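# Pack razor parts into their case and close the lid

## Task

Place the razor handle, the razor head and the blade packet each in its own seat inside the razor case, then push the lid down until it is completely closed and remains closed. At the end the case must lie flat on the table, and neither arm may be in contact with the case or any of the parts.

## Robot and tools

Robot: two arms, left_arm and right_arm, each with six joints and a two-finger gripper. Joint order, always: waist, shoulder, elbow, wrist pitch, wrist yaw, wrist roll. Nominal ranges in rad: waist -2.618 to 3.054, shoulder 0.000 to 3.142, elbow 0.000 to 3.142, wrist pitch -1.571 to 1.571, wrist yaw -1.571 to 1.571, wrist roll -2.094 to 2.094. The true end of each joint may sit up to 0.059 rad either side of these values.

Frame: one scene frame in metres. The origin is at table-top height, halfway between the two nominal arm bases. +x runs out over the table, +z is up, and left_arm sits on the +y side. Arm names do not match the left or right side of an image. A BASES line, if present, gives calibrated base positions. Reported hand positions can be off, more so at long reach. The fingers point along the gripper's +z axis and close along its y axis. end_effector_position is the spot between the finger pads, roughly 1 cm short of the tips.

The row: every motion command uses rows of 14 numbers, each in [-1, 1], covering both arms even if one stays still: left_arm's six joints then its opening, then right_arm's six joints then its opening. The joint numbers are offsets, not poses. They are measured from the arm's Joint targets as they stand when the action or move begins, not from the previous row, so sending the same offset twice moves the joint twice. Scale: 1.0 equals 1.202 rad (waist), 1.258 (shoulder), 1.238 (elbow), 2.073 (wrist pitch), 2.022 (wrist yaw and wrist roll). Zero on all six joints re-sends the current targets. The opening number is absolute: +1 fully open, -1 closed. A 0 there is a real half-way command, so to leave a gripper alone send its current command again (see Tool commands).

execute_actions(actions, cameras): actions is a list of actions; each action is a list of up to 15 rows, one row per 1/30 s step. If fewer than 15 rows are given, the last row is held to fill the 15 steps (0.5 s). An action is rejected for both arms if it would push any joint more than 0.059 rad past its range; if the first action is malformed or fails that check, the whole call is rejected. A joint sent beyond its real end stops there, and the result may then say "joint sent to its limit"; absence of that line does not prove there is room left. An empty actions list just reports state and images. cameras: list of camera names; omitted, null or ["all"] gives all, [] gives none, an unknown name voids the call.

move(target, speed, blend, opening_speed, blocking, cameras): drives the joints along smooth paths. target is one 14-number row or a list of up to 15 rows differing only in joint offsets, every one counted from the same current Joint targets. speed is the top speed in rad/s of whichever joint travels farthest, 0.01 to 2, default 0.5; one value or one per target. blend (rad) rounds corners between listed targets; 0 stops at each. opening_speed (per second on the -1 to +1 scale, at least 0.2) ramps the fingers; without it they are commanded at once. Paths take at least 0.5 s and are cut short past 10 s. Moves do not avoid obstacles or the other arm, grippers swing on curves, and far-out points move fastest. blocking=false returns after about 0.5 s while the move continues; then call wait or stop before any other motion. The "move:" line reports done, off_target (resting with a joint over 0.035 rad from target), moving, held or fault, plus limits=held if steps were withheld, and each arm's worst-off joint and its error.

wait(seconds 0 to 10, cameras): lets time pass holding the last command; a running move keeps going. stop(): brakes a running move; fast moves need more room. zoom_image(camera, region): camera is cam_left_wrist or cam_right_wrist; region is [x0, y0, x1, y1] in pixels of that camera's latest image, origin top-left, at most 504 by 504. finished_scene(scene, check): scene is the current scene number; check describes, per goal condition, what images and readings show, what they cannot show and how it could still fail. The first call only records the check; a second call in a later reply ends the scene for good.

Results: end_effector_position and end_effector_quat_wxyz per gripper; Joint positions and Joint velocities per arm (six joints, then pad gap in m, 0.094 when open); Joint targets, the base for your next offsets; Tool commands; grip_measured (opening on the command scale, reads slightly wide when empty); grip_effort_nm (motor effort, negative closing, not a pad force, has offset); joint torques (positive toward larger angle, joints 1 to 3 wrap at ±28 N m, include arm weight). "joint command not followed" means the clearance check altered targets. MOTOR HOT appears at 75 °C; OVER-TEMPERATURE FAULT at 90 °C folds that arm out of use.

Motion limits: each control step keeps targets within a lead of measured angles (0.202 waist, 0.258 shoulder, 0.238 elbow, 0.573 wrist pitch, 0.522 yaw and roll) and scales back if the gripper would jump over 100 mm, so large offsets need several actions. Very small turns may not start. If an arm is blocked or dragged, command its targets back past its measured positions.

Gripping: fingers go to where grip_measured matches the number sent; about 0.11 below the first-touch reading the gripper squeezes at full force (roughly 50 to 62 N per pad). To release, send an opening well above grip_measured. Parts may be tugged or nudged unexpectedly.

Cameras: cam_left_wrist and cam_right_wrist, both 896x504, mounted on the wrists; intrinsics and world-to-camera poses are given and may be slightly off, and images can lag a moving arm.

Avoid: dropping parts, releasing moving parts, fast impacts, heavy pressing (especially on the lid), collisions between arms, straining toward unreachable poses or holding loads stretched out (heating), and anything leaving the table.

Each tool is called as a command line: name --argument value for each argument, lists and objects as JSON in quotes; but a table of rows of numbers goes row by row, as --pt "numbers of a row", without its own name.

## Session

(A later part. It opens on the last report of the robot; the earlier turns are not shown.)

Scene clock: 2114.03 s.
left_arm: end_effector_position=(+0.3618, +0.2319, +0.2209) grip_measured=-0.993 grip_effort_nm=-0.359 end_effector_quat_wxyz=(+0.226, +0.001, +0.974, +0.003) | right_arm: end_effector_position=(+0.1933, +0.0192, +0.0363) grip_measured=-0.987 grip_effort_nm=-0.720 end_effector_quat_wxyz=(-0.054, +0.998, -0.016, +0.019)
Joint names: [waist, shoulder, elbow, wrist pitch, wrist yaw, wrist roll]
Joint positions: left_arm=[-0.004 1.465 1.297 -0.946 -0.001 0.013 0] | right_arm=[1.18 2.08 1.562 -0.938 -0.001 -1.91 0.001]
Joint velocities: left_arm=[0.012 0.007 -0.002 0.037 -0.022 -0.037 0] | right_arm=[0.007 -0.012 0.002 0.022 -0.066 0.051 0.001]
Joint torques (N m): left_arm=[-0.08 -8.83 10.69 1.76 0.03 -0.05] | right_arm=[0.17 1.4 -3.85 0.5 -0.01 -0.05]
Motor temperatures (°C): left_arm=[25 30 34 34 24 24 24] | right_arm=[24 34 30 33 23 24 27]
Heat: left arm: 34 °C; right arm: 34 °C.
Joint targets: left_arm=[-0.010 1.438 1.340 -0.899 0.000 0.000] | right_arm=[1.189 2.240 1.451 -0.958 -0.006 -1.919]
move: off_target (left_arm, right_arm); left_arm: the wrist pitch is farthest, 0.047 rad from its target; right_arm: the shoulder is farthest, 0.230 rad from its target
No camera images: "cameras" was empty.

move --pt "0 0 0 0 0 0 -1 0 -0.25 0.28 -0.2 0 0.3 -1" --pt "0 0 0 0 0 0 -1 -0.6 -0.45 0.28 -0.2 0 0.9 -1" --speed 0.5 --cameras '["cam_right_wrist"]'

Scene clock: 2125.87 s.
left_arm: end_effector_position=(+0.3618, +0.2319, +0.2209) grip_measured=-0.993 grip_effort_nm=-0.364 end_effector_quat_wxyz=(+0.226, +0.001, +0.974, +0.003) | right_arm: end_effector_position=(+0.3673, -0.2012, +0.2148) grip_measured=-0.987 grip_effort_nm=-0.720 end_effector_quat_wxyz=(+0.134, -0.292, +0.947, +0.025)
Joint names: [waist, shoulder, elbow, wrist pitch, wrist yaw, wrist roll]
Joint positions: left_arm=[-0.004 1.465 1.297 -0.946 -0.001 0.013 0] | right_arm=[0.462 1.717 1.762 -1.342 0 -0.117 0.001]
Joint velocities: left_arm=[-0.012 -0.002 0.002 0.022 -0.007 -0.007 0] | right_arm=[0.017 0.012 -0.007 -0.037 -0.007 -0.022 -0.001]
Joint torques (N m): left_arm=[-0.01 -8.69 10.71 1.78 0.04 -0.07] | right_arm=[-0.02 -10.24 8.24 0.63 -0.03 0.04]
Motor temperatures (°C): left_arm=[25 30 34 34 24 24 24] | right_arm=[24 35 30 29 23 24 27]
Heat: left arm: 34 °C; right arm: 35 °C.
Joint targets: left_arm=[-0.010 1.438 1.340 -0.899 0.000 0.000] | right_arm=[0.468 1.674 1.797 -1.373 -0.006 -0.099]
move: off_target (left_arm, right_arm); left_arm: the wrist pitch is farthest, 0.047 rad from its target; right_arm: the shoulder is farthest, 0.043 rad from its target
camera_calibration:
cam_right_wrist: T_world_to_cam=[[0.553797, -0.832402, 0.0203795, -0.374142], [-0.823204, -0.543672, 0.163575, 0.197352], [-0.125081, -0.107364, -0.98632, 0.327105], [0, 0, 0, 1]] pos_world=[0.410574, -0.169023, 0.297973]
Images, in order (width x height): cam_right_wrist 896x504.

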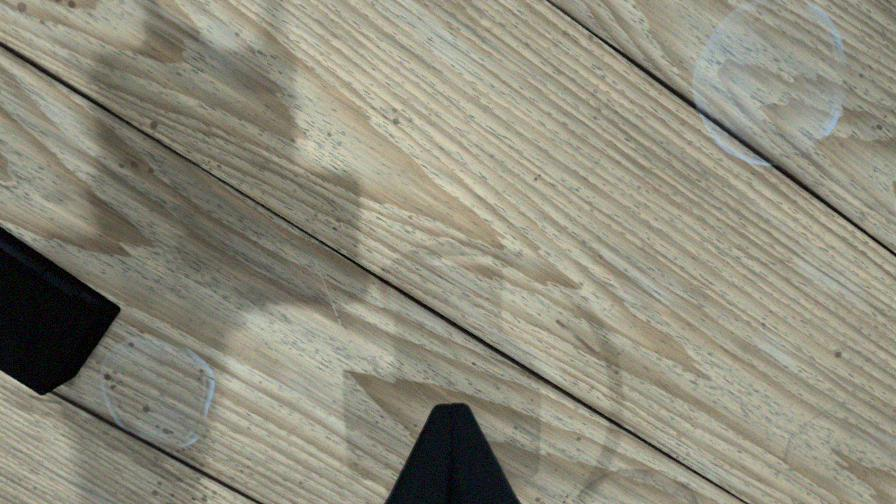

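move --target '[-0.765,0.153,-0.113,-0.092,0,0,-1,-0.2,0,0,0,0,0,-1]' --speed 0.5 --cameras '["cam_left_wrist"]'

Scene clock: 2137.60 s.
left_arm: end_effector_position=(+0.1938, -0.0159, +0.1367) grip_measured=-0.994 grip_effort_nm=-0.349 end_effector_quat_wxyz=(+0.041, +0.451, +0.891, -0.018) | right_arm: end_effector_position=(+0.3980, -0.2810, +0.2148) grip_measured=-0.987 grip_effort_nm=-0.725 end_effector_quat_wxyz=(+0.136, -0.180, +0.974, +0.009)
Joint names: [waist, shoulder, elbow, wrist pitch, wrist yaw, wrist roll]
Joint positions: left_arm=[-0.94 1.626 1.215 -1.07 -0.004 0.013 0] | right_arm=[0.229 1.717 1.762 -1.342 0 -0.117 0.001]
Joint velocities: left_arm=[-0.012 -0.002 -0.007 -0.051 -0.007 0.022 -0.001] | right_arm=[0.022 -0.017 -0.012 -0.051 -0.007 0.007 0]
Joint torques (N m): left_arm=[0.23 -7.09 5.18 0.28 0.04 -0.04] | right_arm=[-0.47 -10.21 8.27 0.62 -0.01 0.08]
Motor temperatures (°C): left_arm=[25 30 34 34 24 24 24] | right_arm=[24 38 31 28 23 24 27]
Heat: left arm: 34 °C; right arm: 38 °C.
Joint targets: left_arm=[-0.930 1.630 1.200 -1.089 0.000 0.000] | right_arm=[0.228 1.674 1.797 -1.373 -0.006 -0.099]
move: off_target (right_arm); right_arm: the shoulder is farthest, 0.043 rad from its target
camera_calibration:
cam_left_wrist: T_world_to_cam=[[-0.826576, -0.562676, 0.0129613, 0.150504], [-0.520518, 0.772999, 0.362676, 0.0983853], [-0.214088, 0.293032, -0.931825, 0.265088], [0, 0, 0, 1]] pos_world=[0.232366, -0.0690464, 0.209383]
Images, in order (width x height): cam_left_wrist 896x504.

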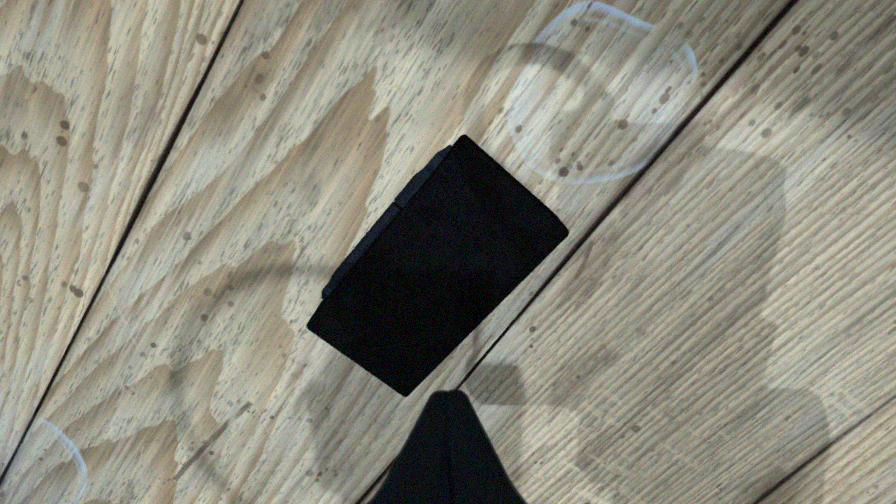

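move --target '[-0.021,0.083,-0.208,0.148,0,0,-1,0,0,0,0,0,0,-1]' --speed 0.25 --cameras '["cam_left_wrist"]'

move --target '[0,0.07,-0.052,0.074,0,0,-1,0,0,0,0,0,0,-1]' --speed 0.08 --cameras '["cam_left_wrist"]'

move --target '[0,0.07,-0.052,0.07,0,0,-1,0,0,0,0,0,0,-1]' --speed 0.08 --cameras '[]'

Scene clock: 2152.10 s.
left_arm: end_effector_position=(+0.1746, +0.0072, +0.0472) grip_measured=-0.994 grip_effort_nm=-0.354 end_effector_quat_wxyz=(-0.006, +0.453, +0.891, +0.003) | right_arm: end_effector_position=(+0.3980, -0.2810, +0.2148) grip_measured=-0.987 grip_effort_nm=-0.720 end_effector_quat_wxyz=(+0.136, -0.180, +0.974, +0.009)
Joint names: [waist, shoulder, elbow, wrist pitch, wrist yaw, wrist roll]
Joint positions: left_arm=[-0.943 1.731 0.956 -0.811 -0.001 0.013 0] | right_arm=[0.229 1.717 1.762 -1.342 0 -0.117 0.001]
Joint velocities: left_arm=[0.012 0.007 -0.002 0.051 -0.007 0.022 0] | right_arm=[-0.017 -0.007 -0.022 0.081 -0.022 0.037 0]
Joint torques (N m): left_arm=[-0.64 -7.3 4.6 0.53 0.02 -0.06] | right_arm=[-0.44 -10.21 8.29 0.61 -0.02 0.08]
Motor temperatures (°C): left_arm=[25 30 33 32 24 24 24] | right_arm=[24 39 31 27 23 24 27]
Heat: left arm: 33 °C; right arm: 39 °C.
Joint targets: left_arm=[-0.955 1.735 0.943 -0.783 0.000 0.000] | right_arm=[0.228 1.674 1.797 -1.373 -0.006 -0.099]
move: off_target (right_arm); right_arm: the shoulder is farthest, 0.043 rad from its target
camera_calibration:
cam_left_wrist: T_world_to_cam=[[-0.827259, -0.561429, 0.0210034, 0.148549], [-0.491374, 0.741147, 0.457443, 0.0936475], [-0.272388, 0.368103, -0.888991, 0.178413], [0, 0, 0, 1]] pos_world=[0.217502, -0.0516813, 0.112649]
Images, in order (width x height): cam_left_wrist 896x504.

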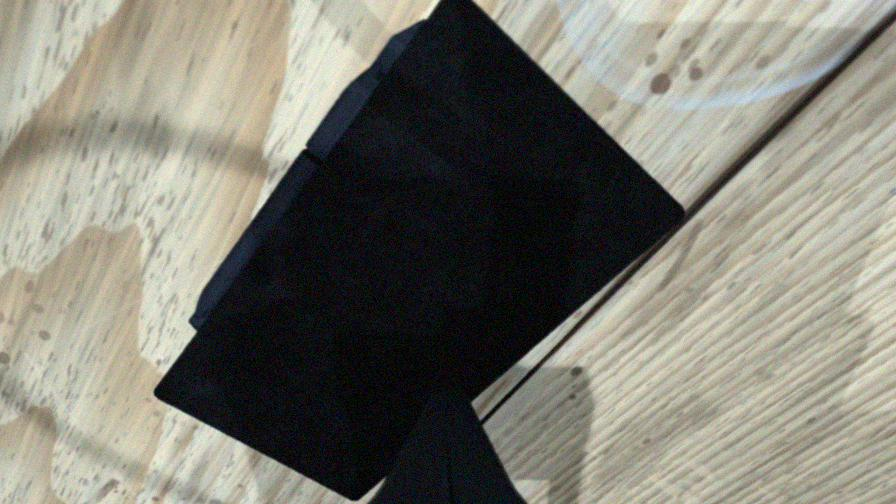

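Scene clock: 2154.27 s.
left_arm: end_effector_position=(+0.1743, +0.0077, +0.0364) grip_measured=-0.994 grip_effort_nm=-0.354 end_effector_quat_wxyz=(-0.006, +0.453, +0.891, +0.003) | right_arm: end_effector_position=(+0.3980, -0.2810, +0.2148) grip_measured=-0.987 grip_effort_nm=-0.730 end_effector_quat_wxyz=(+0.136, -0.180, +0.974, +0.009)
Joint names: [waist, shoulder, elbow, wrist pitch, wrist yaw, wrist roll]
Joint positions: left_arm=[-0.943 1.75 0.93 -0.763 -0.001 0.013 0] | right_arm=[0.229 1.717 1.762 -1.342 0 -0.117 0.001]
Joint velocities: left_arm=[-0.002 -0.007 0.002 -0.022 -0.022 0.022 0] | right_arm=[-0.012 -0.012 -0.012 0.007 0.081 0.007 0]
Joint torques (N m): left_arm=[-0.53 -2.22 1.26 1.74 0.01 -0.06] | right_arm=[-0.49 -10.25 8.24 0.63 -0.01 0.08]
Motor temperatures (°C): left_arm=[25 30 33 32 24 24 24] | right_arm=[24 40 31 27 23 24 27]
Heat: left arm: 33 °C; right arm: 40 °C.
Joint targets: left_arm=[-0.955 1.823 0.878 -0.629 0.000 0.000] | right_arm=[0.228 1.674 1.797 -1.373 -0.006 -0.099]
move: off_target (left_arm, right_arm); left_arm: the wrist pitch is farthest, 0.133 rad from its target; right_arm: the shoulder is farthest, 0.043 rad from its target
camera_calibration:
cam_left_wrist: T_world_to_cam=[[-0.827278, -0.561403, 0.0209316, 0.148754], [-0.491794, 0.741707, 0.45608, 0.0981766], [-0.27157, 0.367011, -0.889692, 0.168492], [0, 0, 0, 1]] pos_world=[0.217101, -0.0511459, 0.102016]
Images, in order (width x height): cam_left_wrist 896x504.

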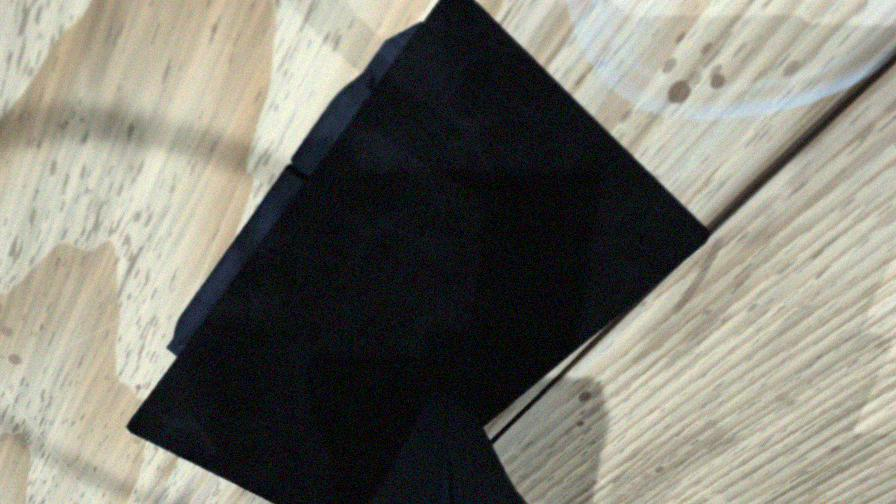

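Scene clock: 2156.30 s.
left_arm: end_effector_position=(+0.1741, +0.0077, +0.0355) grip_measured=-0.994 grip_effort_nm=-0.349 end_effector_quat_wxyz=(+0.000, +0.454, +0.891, +0.001) | right_arm: end_effector_position=(+0.3980, -0.2810, +0.2148) grip_measured=-0.987 grip_effort_nm=-0.720 end_effector_quat_wxyz=(+0.136, -0.180, +0.974, +0.009)
Joint names: [waist, shoulder, elbow, wrist pitch, wrist yaw, wrist roll]
Joint positions: left_arm=[-0.945 1.743 0.916 -0.746 -0.002 0.013 0] | right_arm=[0.229 1.717 1.762 -1.342 0 -0.117 0.001]
Joint velocities: left_arm=[0.012 0.007 0.002 -0.051 -0.007 0.007 -0.001] | right_arm=[0.007 0.012 0.012 -0.007 0.022 0.007 -0.001]
Joint torques (N m): left_arm=[-0.59 4.94 -1.73 3.26 0.04 -0.08] | right_arm=[-0.44 -10.22 8.24 0.62 -0.02 0.08]
Motor temperatures (°C): left_arm=[25 30 33 33 24 24 24] | right_arm=[24 40 31 27 23 24 27]
Heat: left arm: 33 °C; right arm: 40 °C.
Joint targets: left_arm=[-0.955 1.911 0.814 -0.484 0.000 0.000] | right_arm=[0.228 1.674 1.797 -1.373 -0.006 -0.099]
move: off_target (left_arm, right_arm); left_arm: the wrist pitch is farthest, 0.262 rad from its target; right_arm: the shoulder is farthest, 0.043 rad from its target
No camera images: "cameras" was empty.

move --target '[0,0.06,-0.05,0.03,0,0,-1,0,0,0,0,0,0,-1]' --speed 0.08 --cameras '[]'

move --target '[0,-0.2,0.15,-0.14,0,0,-1,0,0,0,0,0,0,-1]' --speed 0.15 --cameras '["cam_left_wrist"]'

move --target '[0,-0.15,0.18,-0.15,0,0,-1,0,0,0,0,0,0,-1]' --speed 0.3 --cameras '["cam_left_wrist"]'

Scene clock: 2164.27 s.
left_arm: end_effector_position=(+0.1735, +0.0089, +0.0342) grip_measured=-0.994 grip_effort_nm=-0.349 end_effector_quat_wxyz=(+0.001, +0.453, +0.891, +0.007) | right_arm: end_effector_position=(+0.3980, -0.2810, +0.2148) grip_measured=-0.987 grip_effort_nm=-0.725 end_effector_quat_wxyz=(+0.136, -0.180, +0.974, +0.009)
Joint names: [waist, shoulder, elbow, wrist pitch, wrist yaw, wrist roll]
Joint positions: left_arm=[-0.951 1.743 0.91 -0.742 -0.013 0.006 0] | right_arm=[0.229 1.717 1.762 -1.342 0 -0.117 0.001]
Joint velocities: left_arm=[-0.007 -0.002 -0.007 0.066 0.022 -0.037 0] | right_arm=[0.002 -0.007 0.007 0.037 -0.037 -0.022 -0.001]
Joint torques (N m): left_arm=[-0.51 11.43 -6.54 3.93 0.01 -0.06] | right_arm=[-0.47 -10.24 8.29 0.61 -0.02 0.09]
Motor temperatures (°C): left_arm=[25 30 33 35 24 24 24] | right_arm=[24 40 32 26 23 24 27]
Heat: left arm: 35 °C; right arm: 40 °C.
Joint targets: left_arm=[-0.955 1.986 0.752 -0.422 0.000 0.000] | right_arm=[0.228 1.674 1.797 -1.373 -0.006 -0.099]
move: off_target (left_arm, right_arm); left_arm: the wrist pitch is farthest, 0.320 rad from its target; right_arm: the shoulder is farthest, 0.043 rad from its target
No camera images: "cameras" was empty.

Scene clock: 2166.43 s.
left_arm: end_effector_position=(+0.1747, +0.0073, +0.0372) grip_measured=-0.994 grip_effort_nm=-0.344 end_effector_quat_wxyz=(+0.006, +0.457, +0.890, +0.004) | right_arm: end_effector_position=(+0.3980, -0.2810, +0.2148) grip_measured=-0.987 grip_effort_nm=-0.725 end_effector_quat_wxyz=(+0.136, -0.180, +0.974, +0.009)
Joint names: [waist, shoulder, elbow, wrist pitch, wrist yaw, wrist roll]
Joint positions: left_arm=[-0.951 1.734 0.913 -0.743 -0.013 0.013 0] | right_arm=[0.229 1.717 1.762 -1.342 0 -0.117 0.001]
Joint velocities: left_arm=[0.022 -0.017 -0.002 -0.037 0.007 0.022 -0.001] | right_arm=[0.017 -0.007 0.002 -0.007 0.022 0.007 -0.001]
Joint torques (N m): left_arm=[-0.59 -7.56 7.57 0.6 0.01 -0.06] | right_arm=[-0.5 -10.24 8.24 0.62 -0.02 0.08]
Motor temperatures (°C): left_arm=[25 30 33 35 24 24 24] | right_arm=[24 40 32 26 23 24 27]
Heat: left arm: 35 °C; right arm: 40 °C.
Joint targets: left_arm=[-0.955 1.735 0.938 -0.712 0.000 0.000] | right_arm=[0.228 1.674 1.797 -1.373 -0.006 -0.099]
move: off_target (right_arm); right_arm: the shoulder is farthest, 0.043 rad from its target
camera_calibration:
cam_left_wrist: T_world_to_cam=[[-0.831889, -0.554888, 0.00773632, 0.15009], [-0.495782, 0.749396, 0.438869, 0.0996292], [-0.249321, 0.361255, -0.898518, 0.165915], [0, 0, 0, 1]] pos_world=[0.215618, -0.0513161, 0.104192]
Images, in order (width x height): cam_left_wrist 896x504.

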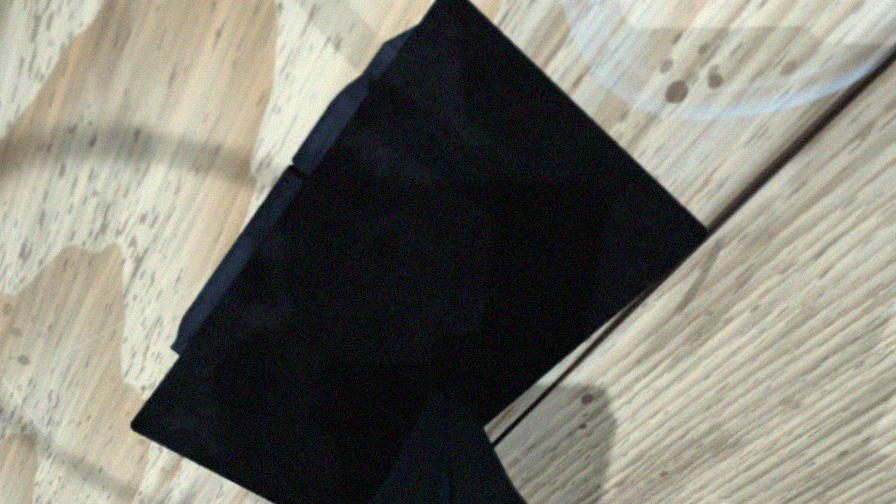

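Scene clock: 2168.17 s.
left_arm: end_effector_position=(+0.1859, -0.0115, +0.1292) grip_measured=-0.994 grip_effort_nm=-0.354 end_effector_quat_wxyz=(+0.056, +0.456, +0.888, -0.027) | right_arm: end_effector_position=(+0.3980, -0.2810, +0.2148) grip_measured=-0.987 grip_effort_nm=-0.720 end_effector_quat_wxyz=(+0.136, -0.180, +0.974, +0.009)
Joint names: [waist, shoulder, elbow, wrist pitch, wrist yaw, wrist roll]
Joint positions: left_arm=[-0.951 1.569 1.123 -1.001 -0.001 0.013 0] | right_arm=[0.229 1.717 1.762 -1.342 0 -0.117 0.001]
Joint velocities: left_arm=[-0.017 0.002 -0.007 -0.051 0.007 -0.022 -0.001] | right_arm=[-0.027 -0.037 0.007 -0.022 -0.007 -0.022 0]
Joint torques (N m): left_arm=[-0.58 -9.01 9.61 0.31 0.03 -0.06] | right_arm=[-0.47 -10.24 8.25 0.63 -0.02 0.08]
Motor temperatures (°C): left_arm=[25 30 33 35 24 24 24] | right_arm=[24 40 32 26 23 24 27]
Heat: left arm: 35 °C; right arm: 40 °C.
Joint targets: left_arm=[-0.955 1.546 1.160 -1.023 0.000 0.000] | right_arm=[0.228 1.674 1.797 -1.373 -0.006 -0.099]
move: off_target (left_arm, right_arm); left_arm: the elbow is farthest, 0.038 rad from its target; right_arm: the shoulder is farthest, 0.043 rad from its target
camera_calibration:
cam_left_wrist: T_world_to_cam=[[-0.832991, -0.5531, 0.0143584, 0.147588], [-0.518026, 0.78876, 0.330917, 0.0973679], [-0.194355, 0.268213, -0.943551, 0.252716], [0, 0, 0, 1]] pos_world=[0.222495, -0.062951, 0.204111]
Images, in order (width x height): cam_left_wrist 896x504.

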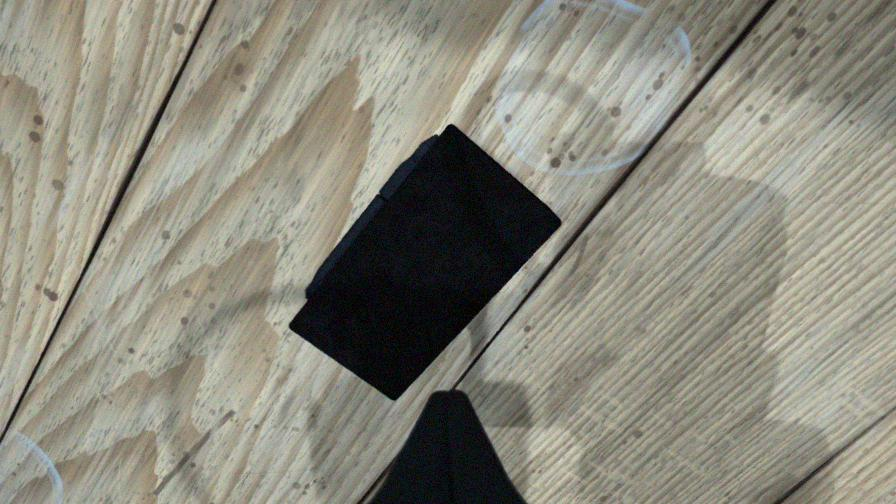

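move --target '[0.78,-0.05,0.05,0,0,0,-1,0,0,0,0,0,0,-1]' --speed 0.5 --cameras '[]'

finished_scene --scene 2 --check "Case closed and flat on table, lid level by corner-length measurement (~.021-.025 at front and hinge), pressed 70N with no further travel; packet seen seated, head lowered into pocket to floor and released, handle earlier judged seated. Arms clear. Cannot see the latch itself; no rebound was seen after release."

Scene clock: 2178.27 s.
left_arm: end_effector_position=(+0.3224, +0.2300, +0.1616) grip_measured=-0.994 grip_effort_nm=-0.354 end_effector_quat_wxyz=(+0.117, -0.002, +0.993, +0.001) | right_arm: end_effector_position=(+0.3980, -0.2810, +0.2148) grip_measured=-0.987 grip_effort_nm=-0.725 end_effector_quat_wxyz=(+0.136, -0.180, +0.974, +0.009)
Joint names: [waist, shoulder, elbow, wrist pitch, wrist yaw, wrist roll]
Joint positions: left_arm=[-0.009 1.514 1.18 -1.002 -0.001 0.003 0] | right_arm=[0.229 1.717 1.762 -1.342 0 -0.117 0.001]
Joint velocities: left_arm=[0.007 0.002 0.002 -0.007 -0.007 0.037 0.001] | right_arm=[-0.017 -0.007 -0.017 0.007 -0.037 -0.051 0]
Joint torques (N m): left_arm=[-0.28 -9.22 10.35 0.55 0.02 -0.05] | right_arm=[-0.47 -10.21 8.27 0.62 -0.03 0.08]
Motor temperatures (°C): left_arm=[25 30 33 33 24 24 24] | right_arm=[24 41 32 26 23 24 27]
Heat: left arm: 33 °C; right arm: 41 °C.
Joint targets: left_arm=[-0.017 1.483 1.222 -1.023 0.000 0.000] | right_arm=[0.228 1.674 1.797 -1.373 -0.006 -0.099]
move: off_target (left_arm, right_arm); left_arm: the elbow is farthest, 0.042 rad from its target; right_arm: the shoulder is farthest, 0.043 rad from its target
No camera images: "cameras" was empty.

This call ended nothing. Check each condition that your pictures could not show: look closer or test it, and mend what is not met. Then call finished_scene again.

finished_scene --scene 2 --check "Lid level by corner geometry in two views after release (front not higher than hinge), no rebound after 70N press, case flat, arms clear; parts inside were checked before closing. The latch itself is not visible."

The scene is finished: the task was done.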